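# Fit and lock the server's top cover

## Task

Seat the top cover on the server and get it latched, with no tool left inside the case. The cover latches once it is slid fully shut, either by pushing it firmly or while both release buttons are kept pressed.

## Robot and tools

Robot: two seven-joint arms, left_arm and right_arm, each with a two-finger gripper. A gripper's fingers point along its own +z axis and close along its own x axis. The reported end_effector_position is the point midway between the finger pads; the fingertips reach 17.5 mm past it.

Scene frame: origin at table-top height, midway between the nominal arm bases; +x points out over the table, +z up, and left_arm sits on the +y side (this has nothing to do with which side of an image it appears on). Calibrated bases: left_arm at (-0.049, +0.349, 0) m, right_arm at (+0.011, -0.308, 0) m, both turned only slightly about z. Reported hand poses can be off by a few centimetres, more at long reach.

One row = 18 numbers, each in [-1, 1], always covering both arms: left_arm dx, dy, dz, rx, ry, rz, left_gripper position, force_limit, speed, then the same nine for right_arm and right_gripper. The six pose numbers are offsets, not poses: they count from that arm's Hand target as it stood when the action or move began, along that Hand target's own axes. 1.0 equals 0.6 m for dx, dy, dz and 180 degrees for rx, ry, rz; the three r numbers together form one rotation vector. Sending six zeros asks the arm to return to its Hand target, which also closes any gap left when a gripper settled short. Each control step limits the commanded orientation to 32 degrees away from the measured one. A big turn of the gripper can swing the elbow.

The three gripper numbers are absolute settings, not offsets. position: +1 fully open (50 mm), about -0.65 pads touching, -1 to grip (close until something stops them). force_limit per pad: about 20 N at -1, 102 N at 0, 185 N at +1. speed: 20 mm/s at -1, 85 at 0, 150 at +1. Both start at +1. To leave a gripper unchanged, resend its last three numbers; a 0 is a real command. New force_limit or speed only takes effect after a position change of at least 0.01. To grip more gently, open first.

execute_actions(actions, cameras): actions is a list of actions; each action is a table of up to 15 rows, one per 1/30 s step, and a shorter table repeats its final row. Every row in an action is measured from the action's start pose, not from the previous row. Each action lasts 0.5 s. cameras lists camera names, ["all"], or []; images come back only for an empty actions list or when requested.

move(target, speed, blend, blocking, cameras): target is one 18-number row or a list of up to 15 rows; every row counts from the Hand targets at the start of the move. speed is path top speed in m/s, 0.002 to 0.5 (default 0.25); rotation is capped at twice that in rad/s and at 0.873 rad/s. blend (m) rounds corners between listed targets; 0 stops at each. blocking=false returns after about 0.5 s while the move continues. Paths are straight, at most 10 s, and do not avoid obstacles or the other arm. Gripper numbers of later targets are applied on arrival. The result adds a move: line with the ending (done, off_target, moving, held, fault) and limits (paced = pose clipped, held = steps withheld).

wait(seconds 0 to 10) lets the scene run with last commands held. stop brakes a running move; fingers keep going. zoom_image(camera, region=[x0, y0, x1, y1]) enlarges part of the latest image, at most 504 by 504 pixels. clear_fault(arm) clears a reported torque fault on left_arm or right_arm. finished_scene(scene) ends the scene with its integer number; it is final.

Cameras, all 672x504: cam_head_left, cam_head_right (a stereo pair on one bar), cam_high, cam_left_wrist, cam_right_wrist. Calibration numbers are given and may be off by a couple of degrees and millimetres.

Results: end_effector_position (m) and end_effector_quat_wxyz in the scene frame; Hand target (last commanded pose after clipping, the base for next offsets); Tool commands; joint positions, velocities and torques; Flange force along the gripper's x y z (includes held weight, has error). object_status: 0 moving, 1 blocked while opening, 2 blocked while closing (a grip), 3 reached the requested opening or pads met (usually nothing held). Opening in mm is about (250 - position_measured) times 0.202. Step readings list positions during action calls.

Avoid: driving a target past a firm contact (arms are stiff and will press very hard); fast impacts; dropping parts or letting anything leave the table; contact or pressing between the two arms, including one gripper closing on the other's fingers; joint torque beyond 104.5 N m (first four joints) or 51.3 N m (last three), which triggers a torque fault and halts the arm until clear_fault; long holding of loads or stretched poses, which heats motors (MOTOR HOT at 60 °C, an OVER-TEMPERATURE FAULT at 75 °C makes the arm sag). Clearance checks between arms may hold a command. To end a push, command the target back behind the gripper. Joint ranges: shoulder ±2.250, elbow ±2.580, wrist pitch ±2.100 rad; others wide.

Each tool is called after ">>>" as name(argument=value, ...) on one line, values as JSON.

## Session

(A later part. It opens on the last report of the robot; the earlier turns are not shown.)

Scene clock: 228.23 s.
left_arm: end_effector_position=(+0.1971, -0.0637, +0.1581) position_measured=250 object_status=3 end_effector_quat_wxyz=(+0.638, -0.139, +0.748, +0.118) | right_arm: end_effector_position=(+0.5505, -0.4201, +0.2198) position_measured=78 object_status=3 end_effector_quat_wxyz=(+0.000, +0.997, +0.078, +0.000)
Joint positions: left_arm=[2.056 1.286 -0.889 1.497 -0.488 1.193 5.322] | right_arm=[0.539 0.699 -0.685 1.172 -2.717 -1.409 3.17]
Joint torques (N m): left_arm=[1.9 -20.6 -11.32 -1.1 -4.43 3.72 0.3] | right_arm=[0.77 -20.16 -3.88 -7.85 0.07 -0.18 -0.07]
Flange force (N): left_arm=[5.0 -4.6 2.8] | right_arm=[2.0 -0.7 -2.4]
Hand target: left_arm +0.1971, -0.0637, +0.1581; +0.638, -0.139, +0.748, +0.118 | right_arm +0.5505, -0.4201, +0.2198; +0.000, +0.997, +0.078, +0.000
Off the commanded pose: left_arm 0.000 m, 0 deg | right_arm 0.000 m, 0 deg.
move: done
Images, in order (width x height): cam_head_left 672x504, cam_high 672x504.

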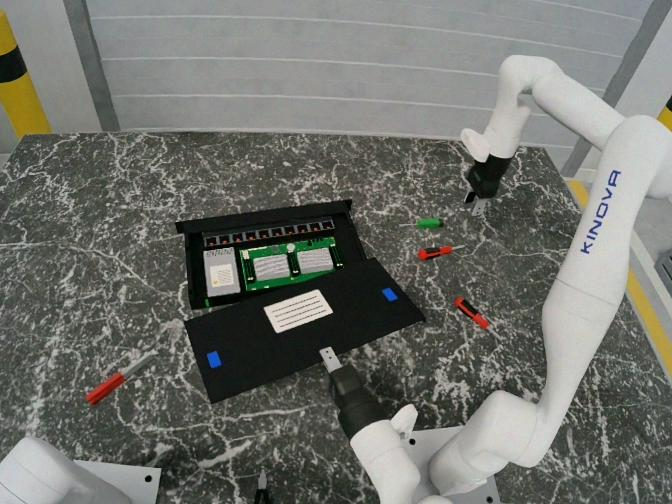

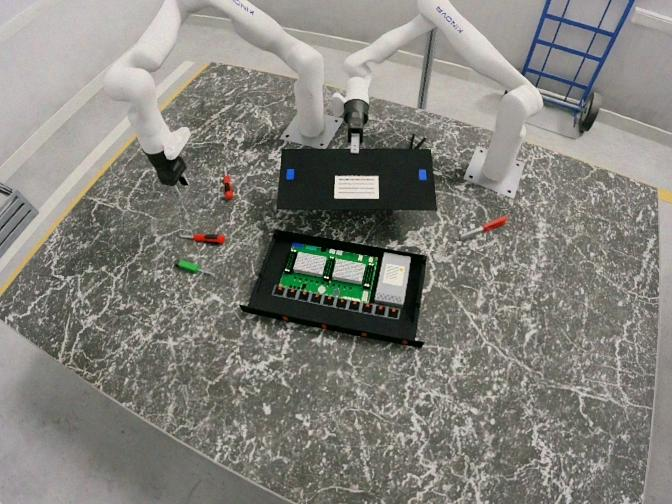

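>>> move(target=[-0.0128,-0.0242,0.3805,0.0680,0,0.0108,-1,0.3,-1,0,0,0,0,0,0,0.5,-0.7,0], speed=0.15, cameras=["cam_head_left","cam_head_right","cam_high"])

Scene clock: 234.47 s.
left_arm: end_effector_position=(+0.4140, +0.0039, +0.1299) position_measured=250 object_status=3 end_effector_quat_wxyz=(+0.647, -0.057, +0.758, +0.048) | right_arm: end_effector_position=(+0.5505, -0.4201, +0.2198) position_measured=78 object_status=3 end_effector_quat_wxyz=(+0.000, +0.997, +0.078, +0.000)
Joint positions: left_arm=[1.851 1.528 -1.212 1.894 -0.809 0.249 5.637] | right_arm=[0.539 0.699 -0.685 1.172 -2.717 -1.409 3.17]
Joint torques (N m): left_arm=[2.03 -17.05 -15.18 2.01 -0.79 5.05 0.32] | right_arm=[0.73 -20.16 -3.86 -7.82 0.12 -0.16 -0.09]
Flange force (N): left_arm=[4.2 -3.4 5.4] | right_arm=[2.1 -0.6 -2.6]
Hand target: left_arm +0.4140, +0.0039, +0.1299; +0.647, -0.057, +0.758, +0.048 | right_arm +0.5505, -0.4201, +0.2198; +0.000, +0.997, +0.078, +0.000
Off the commanded pose: left_arm 0.000 m, 0 deg | right_arm 0.000 m, 0 deg.
move: done
Images, in order (width x height): cam_head_left 672x504, cam_head_right 672x504, cam_high 672x504.

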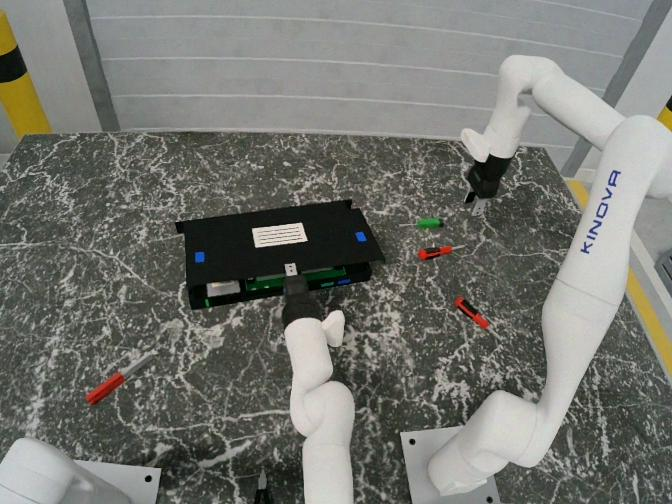

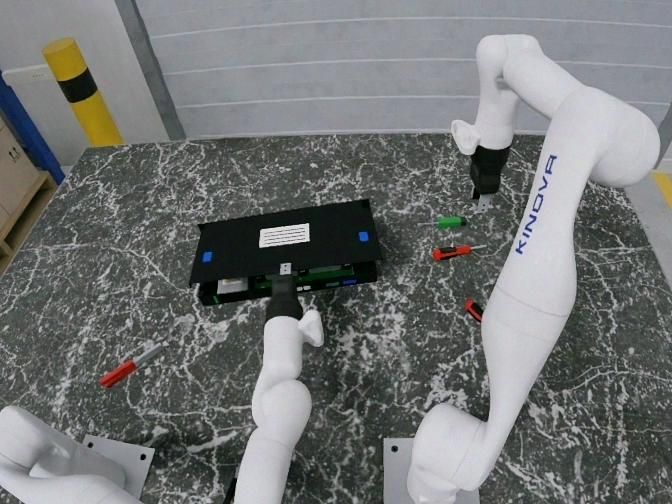

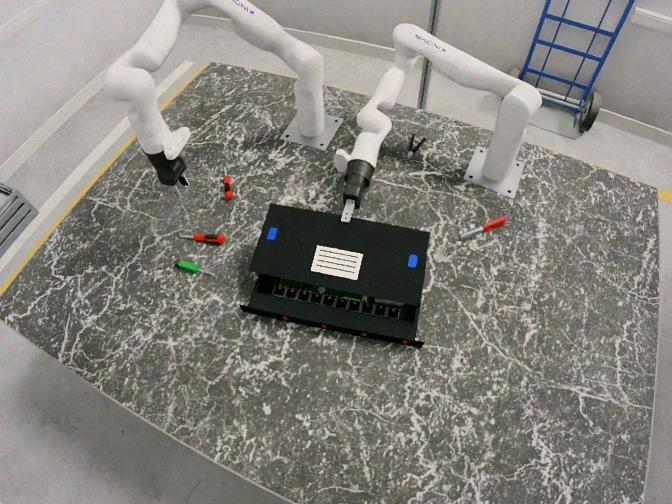

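>>> zoom_image(camera="cam_head_right", region=[180, 185, 400, 315])

>>> zoom_image(camera="cam_head_left", region=[165, 185, 395, 315])

Scaled by 2.291 from the camera's 672x504 image, which has a finer 960x720 frame.

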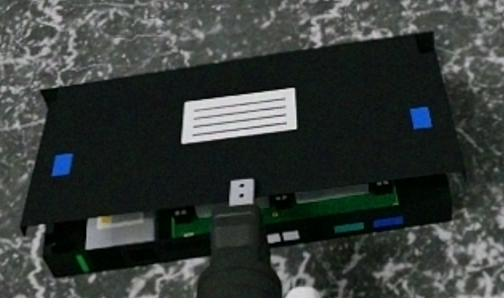

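Scaled by 2.191 from the camera's 672x504 image, which has a finer 960x720 frame.

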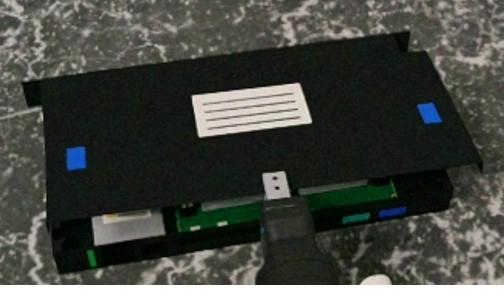

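>>> move(target=[0,0,0,0,0,0,-1,0.3,-1,0.0571,-0.2758,0,0,0,0,0.5,-0.7,0], speed=0.2, cameras=["cam_right_wrist"])

Scene clock: 279.67 s.
left_arm: end_effector_position=(+0.4140, +0.0039, +0.1299) position_measured=250 object_status=3 end_effector_quat_wxyz=(+0.648, -0.057, +0.758, +0.048) | right_arm: end_effector_position=(+0.5585, -0.2514, +0.2199) position_measured=78 object_status=3 end_effector_quat_wxyz=(+0.000, +0.997, +0.078, +0.000)
Joint positions: left_arm=[1.851 1.528 -1.212 1.894 -0.809 0.249 5.637] | right_arm=[0.234 0.699 -0.691 1.175 -2.714 -1.409 2.859]
Joint torques (N m): left_arm=[1.96 -17.11 -15.14 2.12 -0.74 5.14 0.28] | right_arm=[0.82 -20.16 -3.88 -7.88 0.11 -0.17 -0.09]
Flange force (N): left_arm=[4.4 -3.1 5.7] | right_arm=[1.7 -1.4 -2.4]
Hand target: left_arm +0.4140, +0.0039, +0.1299; +0.648, -0.057, +0.758, +0.048 | right_arm +0.5585, -0.2513, +0.2199; +0.000, +0.997, +0.078, +0.000
Off the commanded pose: left_arm 0.000 m, 0 deg | right_arm 0.000 m, 0 deg.
move: done
camera_calibration:
cam_right_wrist: T_world_to_cam=[[0.988509, 0.149841, -0.0199271, -0.510512], [0.15014, -0.988559, 0.0144585, -0.286525], [-0.0175326, -0.0172842, -0.999697, 0.391775], [0, 0, 0, 1]] pos_world=[0.554533, -0.19998, 0.385626]
Images, in order (width x height): cam_right_wrist 672x504.

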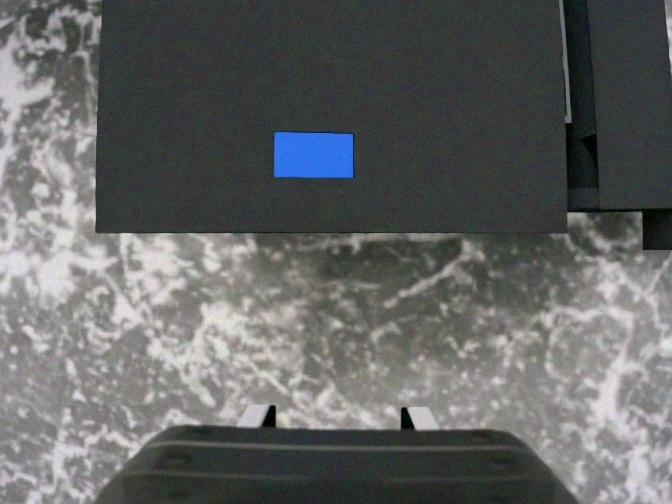

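>>> move(target=[0.03035,0.0098,0.02142,-0.00878,0,-0.00139,-1,0.3,-1,0,0,0,0,0,0,0.5,-0.7,0], speed=0.08, cameras=["cam_right_wrist","cam_head_left","cam_head_right"])

>>> zoom_image(camera="cam_head_left", region=[165, 195, 395, 315])

Scene clock: 328.50 s.
left_arm: end_effector_position=(+0.4228, +0.0111, +0.1099) position_measured=250 object_status=3 end_effector_quat_wxyz=(+0.647, -0.068, +0.758, +0.057) | right_arm: end_effector_position=(+0.5585, -0.2513, +0.2199) position_measured=78 object_status=3 end_effector_quat_wxyz=(+0.000, +0.997, +0.078, +0.000)
Joint positions: left_arm=[1.817 1.559 -1.179 1.859 -0.786 0.278 5.65] | right_arm=[0.234 0.699 -0.691 1.175 -2.714 -1.409 2.859]
Joint torques (N m): left_arm=[1.96 -17.37 -15.15 2.61 -0.89 5.13 0.34] | right_arm=[0.74 -20.12 -3.91 -7.85 0.11 -0.18 -0.08]
Flange force (N): left_arm=[4.4 -3.6 5.3] | right_arm=[1.7 -1.2 -2.4]
Hand target: left_arm +0.4228, +0.0111, +0.1099; +0.647, -0.068, +0.758, +0.057 | right_arm +0.5585, -0.2513, +0.2199; +0.000, +0.997, +0.078, +0.000
Off the commanded pose: left_arm 0.000 m, 0 deg | right_arm 0.000 m, 0 deg.
move: done
camera_calibration:
cam_right_wrist: T_world_to_cam=[[0.98848, 0.15004, -0.019899, -0.510497], [0.150335, -0.988532, 0.0142597, -0.286352], [-0.0175313, -0.0170869, -0.9997, 0.391818], [0, 0, 0, 1]] pos_world=[0.554534, -0.199779, 0.385626]
Images, in order (width x height): cam_head_left 672x504, cam_head_right 672x504, cam_right_wrist 672x504.

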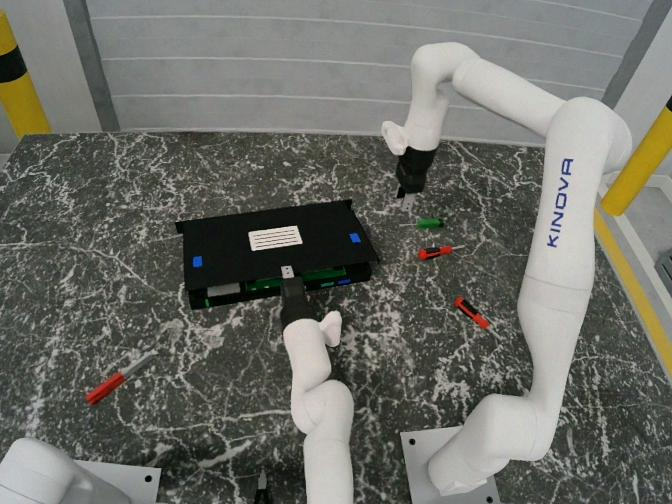

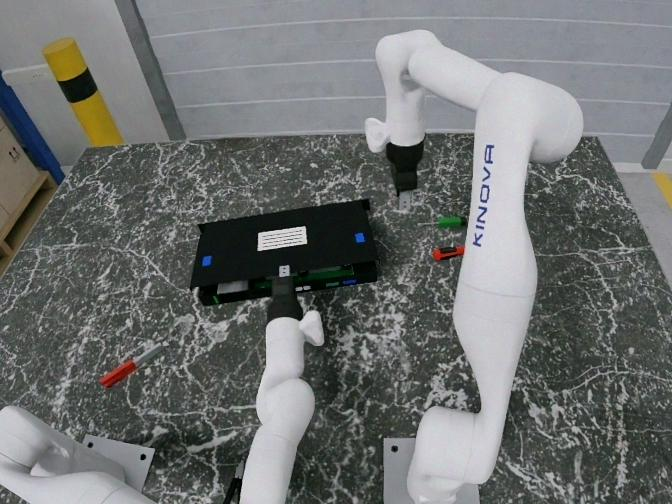

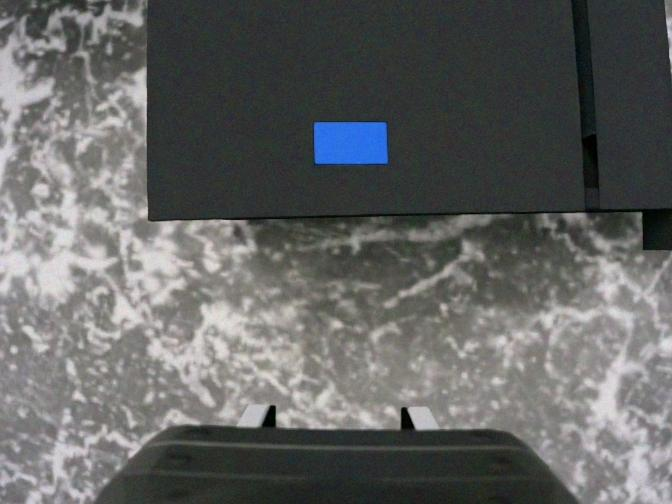

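Scaled by 2.191 from the camera's 672x504 image, which has a finer 960x720 frame.

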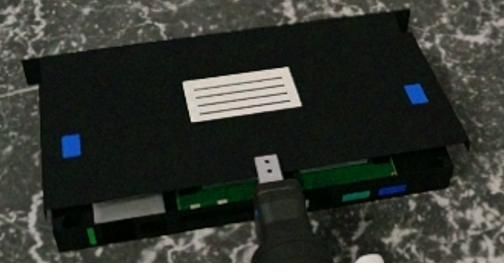

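>>> move(target=[0.0362,0.0025,0.00573,0,0,0,-1,0.3,-1,0,0,0,0,0,0,0.5,-0.7,0], speed=0.06, cameras=["cam_right_wrist","cam_head_left","cam_high"])

>>> zoom_image(camera="cam_head_left", region=[165, 195, 395, 315])

>>> zoom_image(camera="cam_high", region=[230, 200, 440, 360])

Scene clock: 346.00 s.
left_arm: end_effector_position=(+0.4225, +0.0126, +0.0879) position_measured=250 object_status=3 end_effector_quat_wxyz=(+0.647, -0.068, +0.758, +0.057) | right_arm: end_effector_position=(+0.5585, -0.2513, +0.2199) position_measured=78 object_status=3 end_effector_quat_wxyz=(+0.000, +0.997, +0.078, +0.000)
Joint positions: left_arm=[1.815 1.605 -1.158 1.841 -0.765 0.283 5.677] | right_arm=[0.234 0.699 -0.691 1.175 -2.714 -1.409 2.859]
Joint torques (N m): left_arm=[1.67 -17.37 -15.23 3.84 -0.74 5.5 0.36] | right_arm=[0.8 -20.1 -3.88 -7.89 0.09 -0.18 -0.06]
Flange force (N): left_arm=[4.9 -4.0 5.6] | right_arm=[1.5 -1.4 -2.4]
Hand target: left_arm +0.4225, +0.0126, +0.0879; +0.647, -0.068, +0.758, +0.057 | right_arm +0.5585, -0.2513, +0.2199; +0.000, +0.997, +0.078, +0.000
Off the commanded pose: left_arm 0.000 m, 0 deg | right_arm 0.000 m, 0 deg.
move: done
camera_calibration:
cam_right_wrist: T_world_to_cam=[[0.98848, 0.15004, -0.019899, -0.510497], [0.150335, -0.988532, 0.0142597, -0.286352], [-0.0175313, -0.0170869, -0.9997, 0.391818], [0, 0, 0, 1]] pos_world=[0.554534, -0.199779, 0.385626]
Images, in order (width x height): cam_head_left 672x504, cam_high 672x504, cam_right_wrist 672x504.

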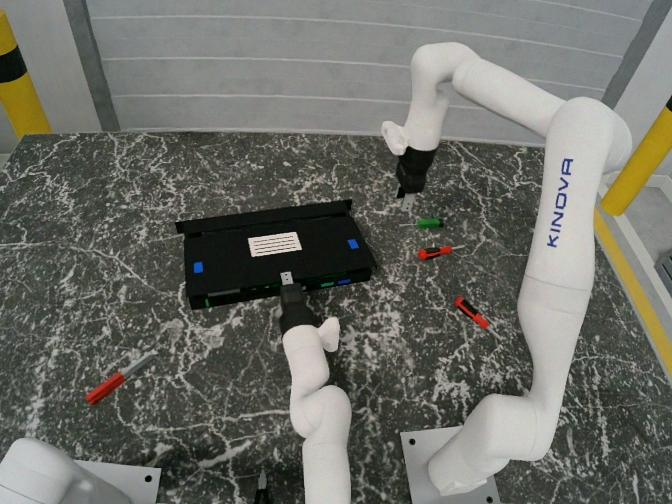

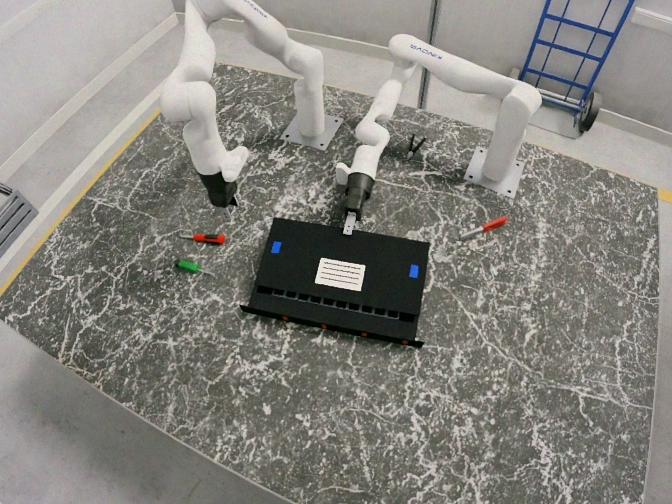

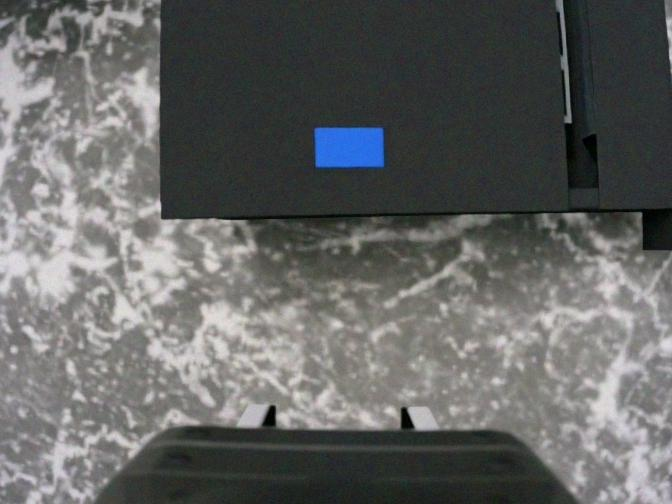

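Scaled by 2.191 from the camera's 672x504 image, which has a finer 960x720 frame.

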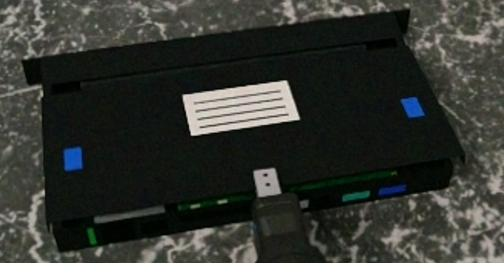

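Scaled by 2.400 from the camera's 672x504 image, which has a finer 960x720 frame.

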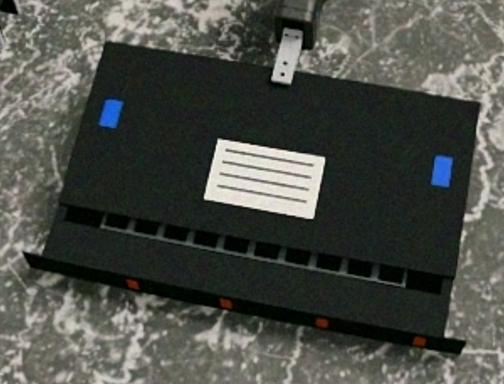

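>>> zoom_image(camera="cam_high", region=[380, 280, 440, 360])

>>> zoom_image(camera="cam_right_wrist", region=[520, 160, 672, 270])

>>> zoom_image(camera="cam_high", region=[230, 270, 290, 350])

Scaled by 6.300 from the camera's 672x504 image, which has a finer 960x720 frame.

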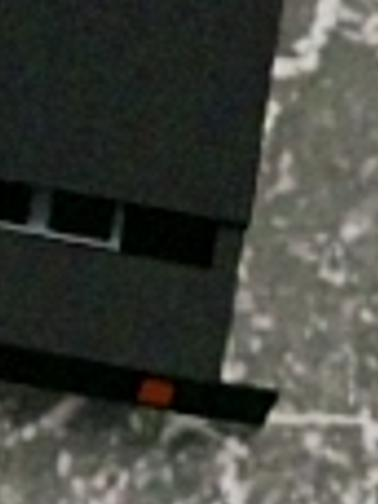

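Scaled by 3.316.

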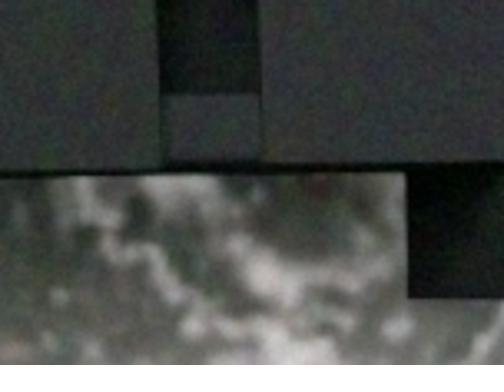

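Scaled by 6.300 from the camera's 672x504 image, which has a finer 960x720 frame.

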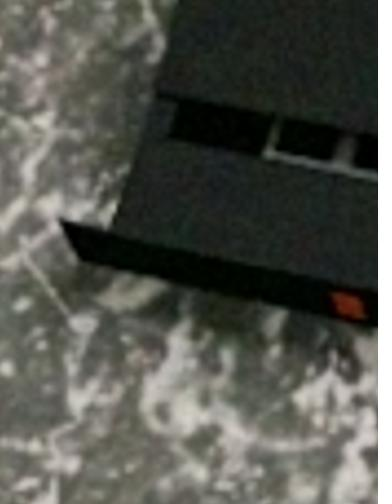

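>>> move(target=[0.00658,0,0.00104,0,0,0,-1,0.3,-1,0,0,0,0,0,0,0.5,-0.7,0], speed=0.04, cameras=[])

Scene clock: 376.90 s.
left_arm: end_effector_position=(+0.4225, +0.0126, +0.0839) position_measured=250 object_status=3 end_effector_quat_wxyz=(+0.647, -0.068, +0.758, +0.057) | right_arm: end_effector_position=(+0.5585, -0.2513, +0.2199) position_measured=78 object_status=3 end_effector_quat_wxyz=(+0.000, +0.997, +0.078, +0.000)
Joint positions: left_arm=[1.815 1.613 -1.154 1.836 -0.762 0.285 5.681] | right_arm=[0.234 0.699 -0.691 1.175 -2.714 -1.409 2.859]
Joint torques (N m): left_arm=[1.64 -17.18 -14.95 3.91 -0.77 5.32 0.19] | right_arm=[0.78 -20.09 -3.89 -7.84 0.1 -0.19 -0.07]
Flange force (N): left_arm=[4.5 -4.1 5.2] | right_arm=[1.7 -1.3 -2.5]
Hand target: left_arm +0.4225, +0.0126, +0.0839; +0.647, -0.068, +0.758, +0.057 | right_arm +0.5585, -0.2513, +0.2199; +0.000, +0.997, +0.078, +0.000
Off the commanded pose: left_arm 0.000 m, 0 deg | right_arm 0.000 m, 0 deg.
move: done
No camera images: "cameras" was empty.

>>> move(target=[0.00658,0,0.00104,0,0,0,-1,0.3,-1,0,0,0,0,0,0,0.5,-0.7,0], speed=0.04, cameras=["cam_right_wrist","cam_high","cam_head_left"])

>>> zoom_image(camera="cam_head_left", region=[165, 195, 395, 315])

>>> zoom_image(camera="cam_high", region=[380, 280, 440, 360])

>>> zoom_image(camera="cam_high", region=[230, 270, 290, 350])

Scene clock: 380.83 s.
left_arm: end_effector_position=(+0.4225, +0.0126, +0.0799) position_measured=250 object_status=3 end_effector_quat_wxyz=(+0.647, -0.068, +0.758, +0.057) | right_arm: end_effector_position=(+0.5585, -0.2513, +0.2199) position_measured=78 object_status=3 end_effector_quat_wxyz=(+0.000, +0.997, +0.078, +0.000)
Joint positions: left_arm=[1.814 1.621 -1.149 1.831 -0.758 0.288 5.686] | right_arm=[0.234 0.699 -0.691 1.175 -2.714 -1.409 2.859]
Joint torques (N m): left_arm=[0.09 -16.36 -11.65 3.57 -0.45 3.36 0.21] | right_arm=[0.72 -20.12 -3.82 -7.88 0.11 -0.2 -0.08]
Flange force (N): left_arm=[0.0 -4.0 1.0] | right_arm=[1.4 -1.2 -2.3]
Hand target: left_arm +0.4225, +0.0126, +0.0799; +0.647, -0.068, +0.758, +0.058 | right_arm +0.5585, -0.2513, +0.2199; +0.000, +0.997, +0.078, +0.000
Off the commanded pose: left_arm 0.000 m, 0 deg | right_arm 0.000 m, 0 deg.
move: done
camera_calibration:
cam_right_wrist: T_world_to_cam=[[0.98848, 0.15004, -0.019899, -0.510497], [0.150335, -0.988532, 0.0142597, -0.286352], [-0.0175313, -0.0170869, -0.9997, 0.391818], [0, 0, 0, 1]] pos_world=[0.554534, -0.199779, 0.385626]
Images, in order (width x height): cam_head_left 672x504, cam_high 672x504, cam_right_wrist 672x504.

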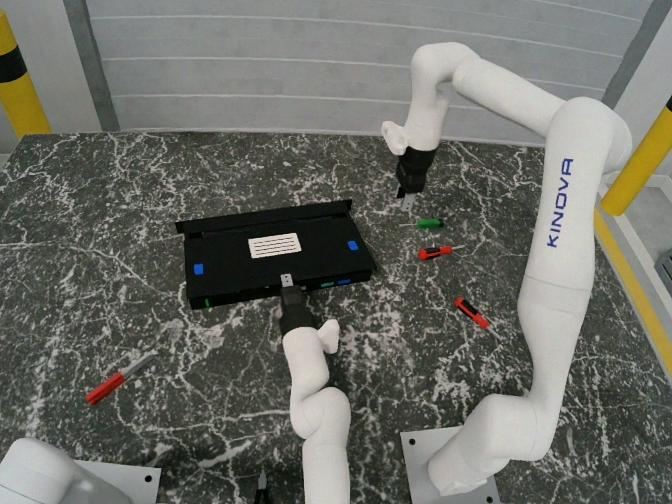

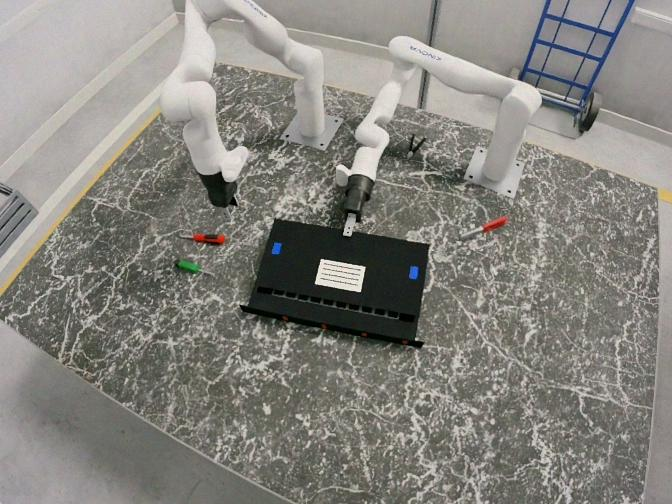

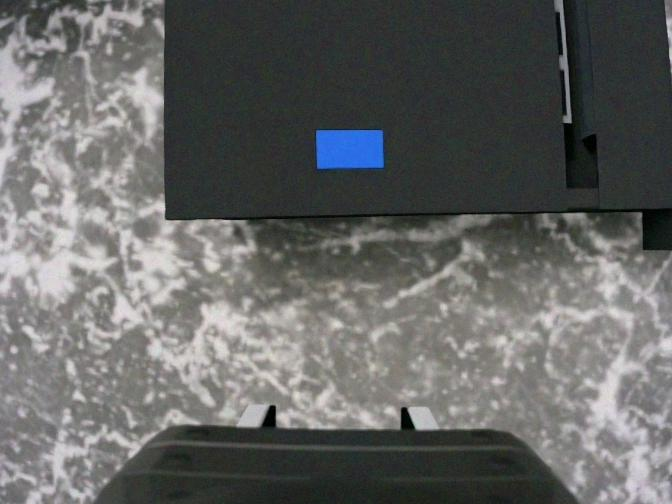

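Scaled by 2.191 from the camera's 672x504 image, which has a finer 960x720 frame.

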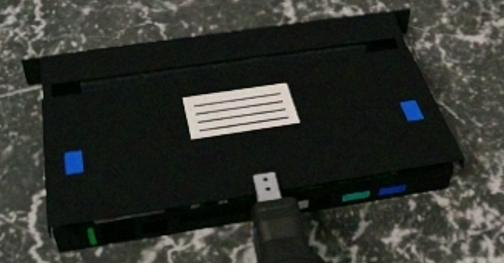

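Scaled by 6.300 from the camera's 672x504 image, which has a finer 960x720 frame.

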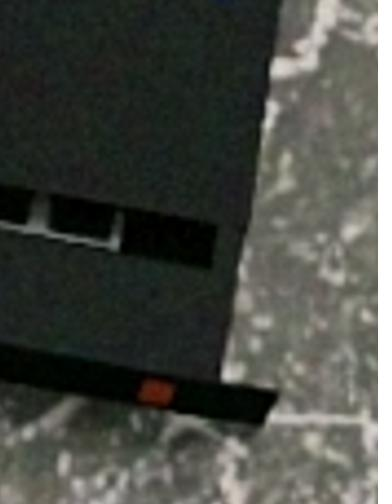

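Scaled by 6.300 from the camera's 672x504 image, which has a finer 960x720 frame.

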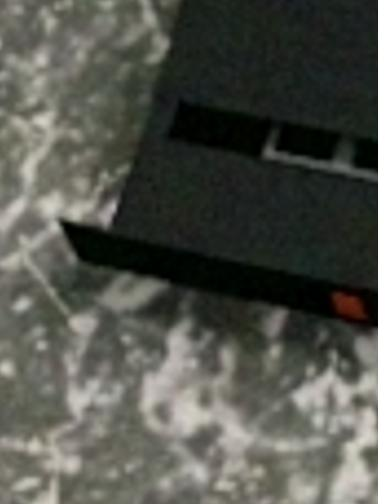

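>>> move(target=[[-0.00494,0,-0.00078,0,0,0,-1,0.3,-1,0,0,0,0,0,0,0.5,-0.7,0],[-0.00389,0,-0.00736,0,0,0,-1,0.3,-1,0,0,0,0,0,0,0.5,-0.7,0],[0.00105,0,-0.00658,0,0,0,-1,0.3,-1,0,0,0,0,0,0,0.5,-0.7,0]], speed=0.04, blend=0.001, cameras=["cam_right_wrist","cam_head_right"])

>>> zoom_image(camera="cam_head_right", region=[180, 195, 400, 315])

Scene clock: 406.87 s.
left_arm: end_effector_position=(+0.4186, +0.0119, +0.0799) position_measured=250 object_status=3 end_effector_quat_wxyz=(+0.647, -0.068, +0.757, +0.057) | right_arm: end_effector_position=(+0.5585, -0.2513, +0.2199) position_measured=78 object_status=3 end_effector_quat_wxyz=(+0.000, +0.997, +0.078, +0.000)
Joint positions: left_arm=[1.822 1.617 -1.144 1.834 -0.756 0.296 5.684] | right_arm=[0.234 0.699 -0.691 1.175 -2.714 -1.409 2.859]
Joint torques (N m): left_arm=[0.13 -16.56 -11.81 2.98 -0.5 3.27 0.23] | right_arm=[0.82 -20.13 -3.89 -7.89 0.1 -0.17 -0.04]
Flange force (N): left_arm=[0.1 -2.5 0.5] | right_arm=[1.6 -1.5 -2.4]
Hand target: left_arm +0.4186, +0.0119, +0.0799; +0.647, -0.068, +0.758, +0.057 | right_arm +0.5585, -0.2513, +0.2199; +0.000, +0.997, +0.078, +0.000
Off the commanded pose: left_arm 0.000 m, 0 deg | right_arm 0.000 m, 0 deg.
move: done
camera_calibration:
cam_right_wrist: T_world_to_cam=[[0.98848, 0.15004, -0.019899, -0.510497], [0.150335, -0.988532, 0.0142597, -0.286352], [-0.0175313, -0.0170869, -0.9997, 0.391818], [0, 0, 0, 1]] pos_world=[0.554534, -0.199779, 0.385626]
Images, in order (width x height): cam_head_right 672x504, cam_right_wrist 672x504.

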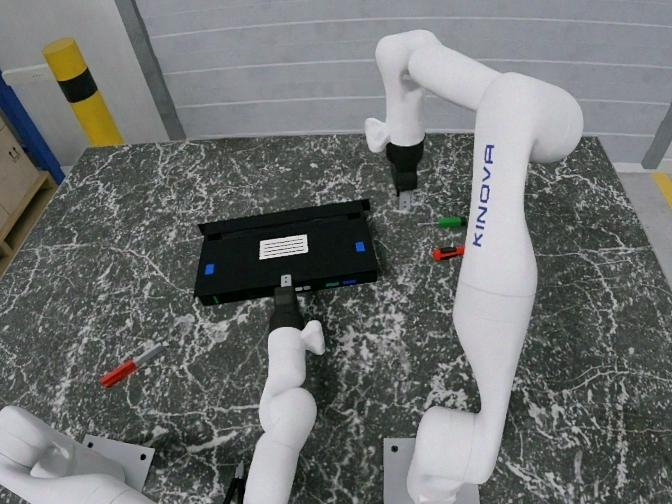

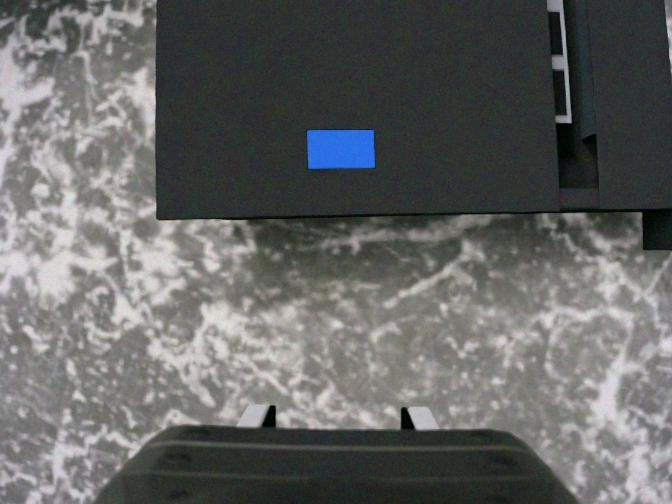

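Scaled by 2.291 from the camera's 672x504 image, which has a finer 960x720 frame.

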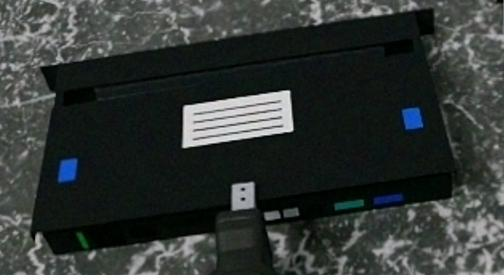

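>>> move(target=[0,0,0,0,0,0,1,-1,-1,0,0,0,0,0,0,0.5,-0.7,0], speed=0.05, cameras=["cam_left_wrist"])

Scene clock: 413.47 s.
left_arm: end_effector_position=(+0.4186, +0.0119, +0.0799) position_measured=3 object_status=0 end_effector_quat_wxyz=(+0.647, -0.068, +0.758, +0.057) | right_arm: end_effector_position=(+0.5585, -0.2513, +0.2199) position_measured=78 object_status=3 end_effector_quat_wxyz=(+0.000, +0.997, +0.078, +0.000)
Joint positions: left_arm=[1.822 1.617 -1.144 1.834 -0.756 0.296 5.684] | right_arm=[0.234 0.699 -0.691 1.175 -2.714 -1.409 2.859]
Joint torques (N m): left_arm=[2.13 -16.69 -11.16 2.78 -0.41 3.27 0.35] | right_arm=[0.82 -20.11 -3.89 -7.84 0.13 -0.14 -0.04]
Flange force (N): left_arm=[-1.2 -3.4 5.2] | right_arm=[1.8 -1.4 -2.6]
Hand target: left_arm +0.4186, +0.0119, +0.0799; +0.647, -0.068, +0.758, +0.057 | right_arm +0.5585, -0.2513, +0.2199; +0.000, +0.997, +0.078, +0.000
Off the commanded pose: left_arm 0.000 m, 0 deg | right_arm 0.000 m, 0 deg.
move: done
camera_calibration:
cam_left_wrist: T_world_to_cam=[[-0.178968, 0.00637706, -0.983834, 0.154976], [-0.157436, 0.986907, 0.035036, 0.115546], [0.971177, 0.161161, -0.175621, -0.226919], [0, 0, 0, 1]] pos_world=[0.266306, -0.0784506, 0.108571]
Images, in order (width x height): cam_left_wrist 672x504.

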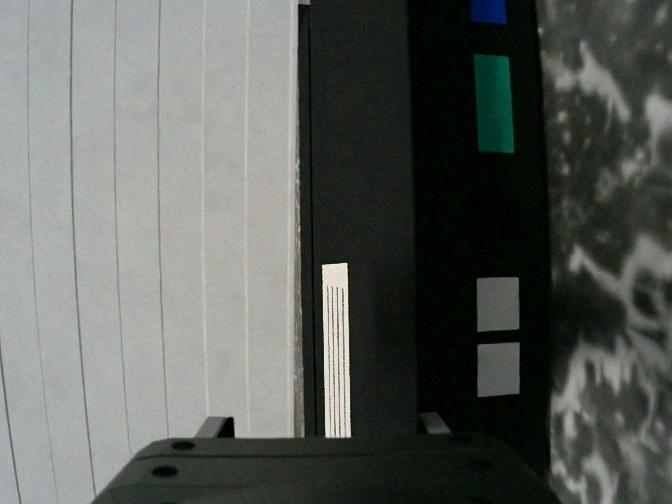

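>>> move(target=[0.01317,0,0.00209,0,0,0,1,-1,-1,0,0,0,0,0,0,0.5,-0.7,0], speed=0.05, cameras=["cam_left_wrist","cam_right_wrist"])

Scene clock: 421.90 s.
left_arm: end_effector_position=(+0.4186, +0.0119, +0.0719) position_measured=3 object_status=3 end_effector_quat_wxyz=(+0.647, -0.068, +0.758, +0.057) | right_arm: end_effector_position=(+0.5585, -0.2513, +0.2199) position_measured=78 object_status=3 end_effector_quat_wxyz=(+0.000, +0.997, +0.078, +0.000)
Joint positions: left_arm=[1.82 1.632 -1.135 1.824 -0.749 0.301 5.692] | right_arm=[0.234 0.699 -0.691 1.175 -2.714 -1.409 2.859]
Joint torques (N m): left_arm=[1.85 -16.56 -10.65 2.87 -0.37 3.03 0.34] | right_arm=[0.8 -20.12 -3.88 -7.88 0.13 -0.22 -0.07]
Flange force (N): left_arm=[-1.9 -3.2 4.5] | right_arm=[1.5 -1.4 -2.3]
Hand target: left_arm +0.4186, +0.0119, +0.0719; +0.647, -0.068, +0.758, +0.058 | right_arm +0.5585, -0.2513, +0.2199; +0.000, +0.997, +0.078, +0.000
Off the commanded pose: left_arm 0.000 m, 0 deg | right_arm 0.000 m, 0 deg.
move: done
camera_calibration:
cam_left_wrist: T_world_to_cam=[[-0.178968, 0.00637706, -0.983834, 0.147088], [-0.157436, 0.986907, 0.035036, 0.11581], [0.971177, 0.161161, -0.175621, -0.228227], [0, 0, 0, 1]] pos_world=[0.266206, -0.0784506, 0.100571]
cam_right_wrist: T_world_to_cam=[[0.98848, 0.15004, -0.019899, -0.510497], [0.150335, -0.988532, 0.0142597, -0.286352], [-0.0175313, -0.0170869, -0.9997, 0.391818], [0, 0, 0, 1]] pos_world=[0.554534, -0.199779, 0.385626]
Images, in order (width x height): cam_left_wrist 672x504, cam_right_wrist 672x504.

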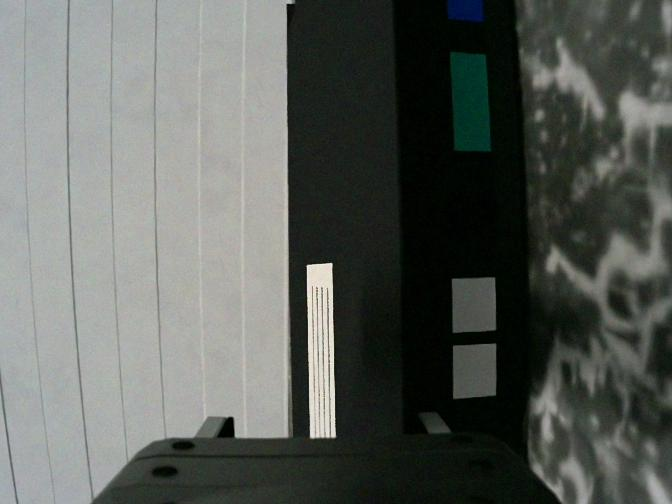

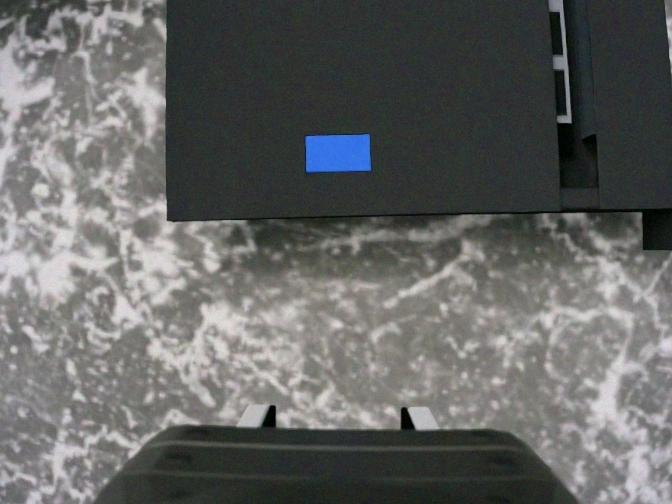

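>>> move(target=[[0.0125,0,-0.0790,0,0,0,1,-1,-1,0,0,0,0,0,0,0.5,-0.7,0],[0.0125,0,-0.0790,0,0,0,-1,-0.6,0.5,0,0,0,0,0,0,0.5,-0.7,0],[0.0425,0,-0.0743,0,0,0,-1,-0.6,0.5,0,0,0,0,0,0,0.5,-0.7,0]], speed=[0.06,0.06,0.1], cameras=["cam_left_wrist","cam_right_wrist","cam_head_left"])

>>> zoom_image(camera="cam_head_left", region=[165, 195, 395, 315])

Scene clock: 434.43 s.
left_arm: end_effector_position=(+0.3713, +0.0034, +0.0537) position_measured=251 object_status=3 end_effector_quat_wxyz=(+0.647, -0.068, +0.758, +0.057) | right_arm: end_effector_position=(+0.5585, -0.2513, +0.2199) position_measured=78 object_status=3 end_effector_quat_wxyz=(+0.000, +0.997, +0.078, +0.000)
Joint positions: left_arm=[1.905 1.616 -1.046 1.82 -0.701 0.416 5.69] | right_arm=[0.234 0.699 -0.691 1.175 -2.714 -1.409 2.859]
Joint torques (N m): left_arm=[1.88 -16.28 -10.13 3.15 -0.59 3.03 0.35] | right_arm=[0.72 -20.09 -3.88 -7.9 0.11 -0.17 -0.05]
Flange force (N): left_arm=[-1.7 -4.0 4.0] | right_arm=[1.3 -1.3 -2.4]
Hand target: left_arm +0.3713, +0.0034, +0.0537; +0.647, -0.068, +0.758, +0.057 | right_arm +0.5585, -0.2513, +0.2199; +0.000, +0.997, +0.078, +0.000
Off the commanded pose: left_arm 0.000 m, 0 deg | right_arm 0.000 m, 0 deg.
move: done
camera_calibration:
cam_left_wrist: T_world_to_cam=[[-0.178953, 0.00628051, -0.983838, 0.120777], [-0.15755, 0.986892, 0.0349571, 0.117337], [0.971161, 0.161259, -0.175618, -0.184219], [0, 0, 0, 1]] pos_world=[0.219006, -0.0868504, 0.0823714]
cam_right_wrist: T_world_to_cam=[[0.98848, 0.15004, -0.019899, -0.510497], [0.150335, -0.988532, 0.0142597, -0.286352], [-0.0175313, -0.0170869, -0.9997, 0.391818], [0, 0, 0, 1]] pos_world=[0.554534, -0.199779, 0.385626]
Images, in order (width x height): cam_head_left 672x504, cam_left_wrist 672x504, cam_right_wrist 672x504.

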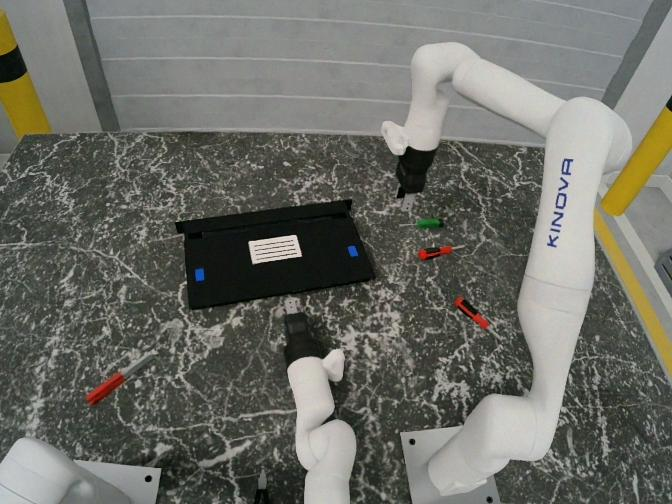

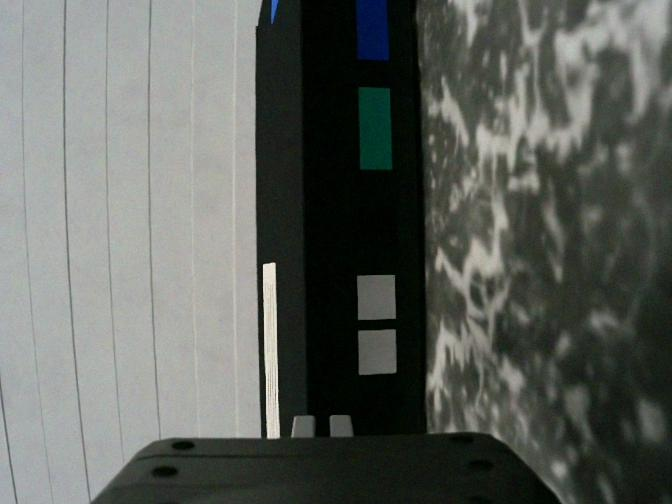

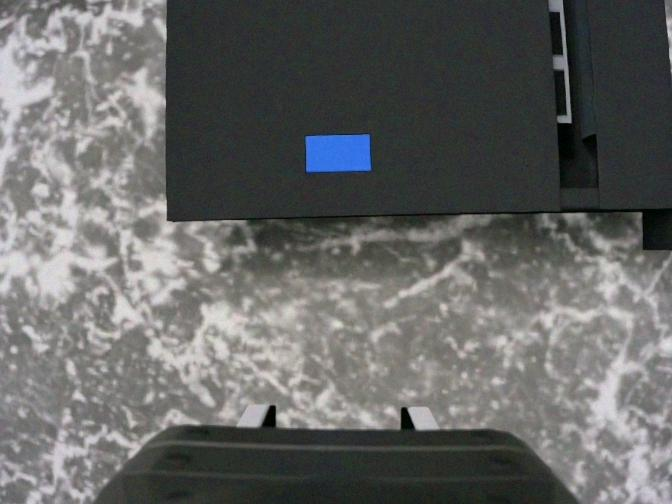

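Scaled by 2.191 from the camera's 672x504 image, which has a finer 960x720 frame.

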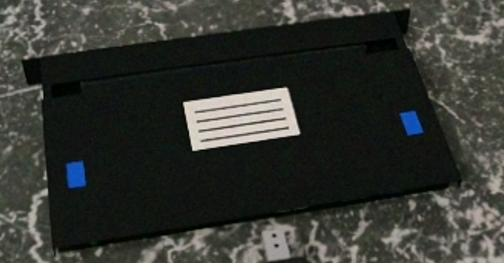

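>>> move(target=[-0.01701,0,0.0648,0,0,0,-1,-0.6,0.5,0,0,0,0,0,0,0.5,-0.7,0], speed=0.05, cameras=["cam_right_wrist","cam_left_wrist"])

Scene clock: 449.20 s.
left_arm: end_effector_position=(+0.4107, +0.0105, +0.0577) position_measured=251 object_status=3 end_effector_quat_wxyz=(+0.647, -0.068, +0.758, +0.058) | right_arm: end_effector_position=(+0.5585, -0.2513, +0.2199) position_measured=78 object_status=3 end_effector_quat_wxyz=(+0.000, +0.997, +0.078, +0.000)
Joint positions: left_arm=[1.833 1.651 -1.108 1.81 -0.731 0.327 5.703] | right_arm=[0.234 0.699 -0.691 1.175 -2.714 -1.409 2.859]
Joint torques (N m): left_arm=[0.18 -15.99 -11.04 2.19 -0.58 2.5 0.36] | right_arm=[0.74 -20.11 -3.81 -7.83 0.11 -0.19 -0.09]
Flange force (N): left_arm=[-2.3 -1.3 -2.0] | right_arm=[1.6 -1.2 -2.5]
Hand target: left_arm +0.4107, +0.0105, +0.0577; +0.647, -0.068, +0.758, +0.058 | right_arm +0.5585, -0.2513, +0.2199; +0.000, +0.997, +0.078, +0.000
Off the commanded pose: left_arm 0.000 m, 0 deg | right_arm 0.000 m, 0 deg.
move: done
camera_calibration:
cam_left_wrist: T_world_to_cam=[[-0.178871, 0.00637632, -0.983852, 0.131707], [-0.157538, 0.986891, 0.0350375, 0.116487], [0.971178, 0.161262, -0.175521, -0.222922], [0, 0, 0, 1]] pos_world=[0.258406, -0.0798506, 0.0863709]
cam_right_wrist: T_world_to_cam=[[0.98848, 0.15004, -0.019899, -0.510497], [0.150335, -0.988532, 0.0142597, -0.286352], [-0.0175313, -0.0170869, -0.9997, 0.391818], [0, 0, 0, 1]] pos_world=[0.554534, -0.199779, 0.385626]
Images, in order (width x height): cam_left_wrist 672x504, cam_right_wrist 672x504.

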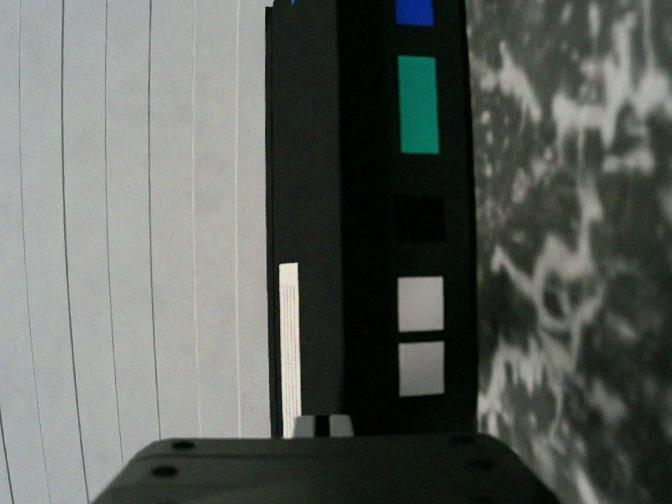

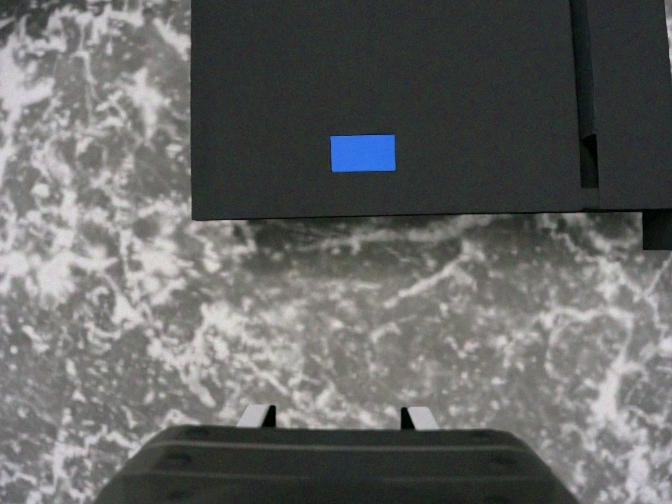

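>>> move(target=[0.00117,0,0.00862,0,0,0,-1,-0.6,0.5,0,0,0,0,0,0,0.5,-0.7,0], speed=0.03, cameras=["cam_right_wrist","cam_high"])

>>> zoom_image(camera="cam_high", region=[230, 200, 440, 360])

Scene clock: 456.30 s.
left_arm: end_effector_position=(+0.4156, +0.0113, +0.0562) position_measured=252 object_status=3 end_effector_quat_wxyz=(+0.647, -0.068, +0.757, +0.057) | right_arm: end_effector_position=(+0.5585, -0.2513, +0.2199) position_measured=78 object_status=3 end_effector_quat_wxyz=(+0.000, +0.997, +0.078, +0.000)
Joint positions: left_arm=[1.823 1.659 -1.113 1.805 -0.732 0.318 5.706] | right_arm=[0.234 0.699 -0.691 1.175 -2.714 -1.409 2.859]
Joint torques (N m): left_arm=[-28.12 -4.75 -9.99 -9.44 -1.4 -8.19 0.73] | right_arm=[0.77 -20.09 -3.8 -7.87 0.08 -0.21 -0.05]
Flange force (N): left_arm=[-23.4 22.1 -99.7] | right_arm=[1.4 -1.4 -2.3]
Hand target: left_arm +0.4156, +0.0114, +0.0562; +0.647, -0.068, +0.758, +0.058 | right_arm +0.5585, -0.2513, +0.2199; +0.000, +0.997, +0.078, +0.000
Off the commanded pose: left_arm 0.000 m, 0 deg | right_arm 0.000 m, 0 deg.
move: done
camera_calibration:
cam_right_wrist: T_world_to_cam=[[0.98848, 0.15004, -0.019899, -0.510497], [0.150335, -0.988532, 0.0142597, -0.286352], [-0.0175313, -0.0170869, -0.9997, 0.391818], [0, 0, 0, 1]] pos_world=[0.554534, -0.199779, 0.385626]
Images, in order (width x height): cam_high 672x504, cam_right_wrist 672x504.

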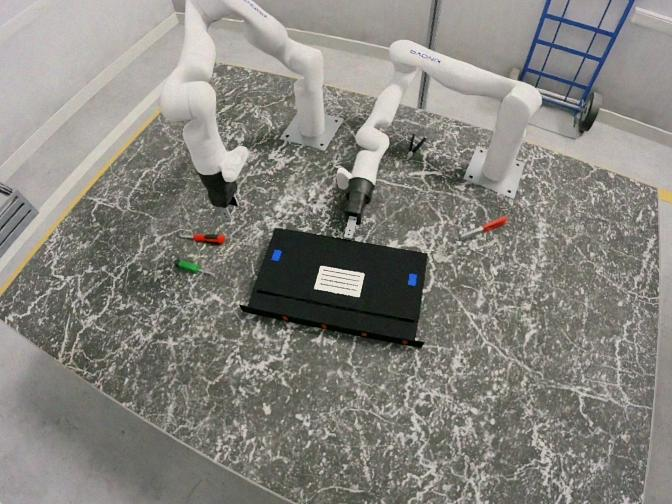

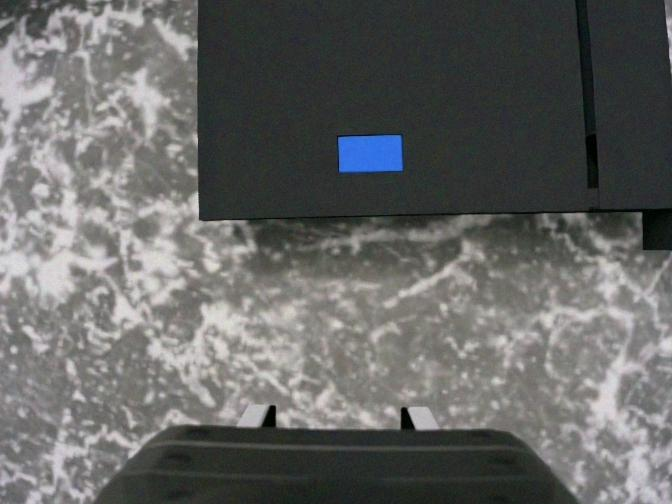

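Scaled by 2.400 from the camera's 672x504 image, which has a finer 960x720 frame.

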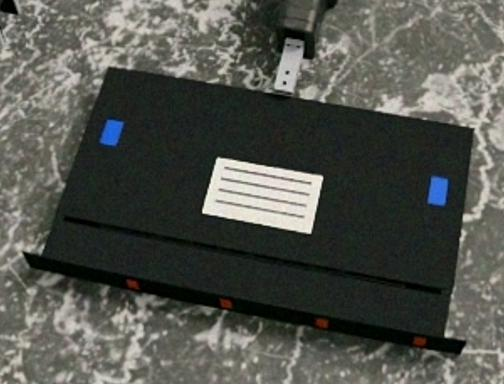

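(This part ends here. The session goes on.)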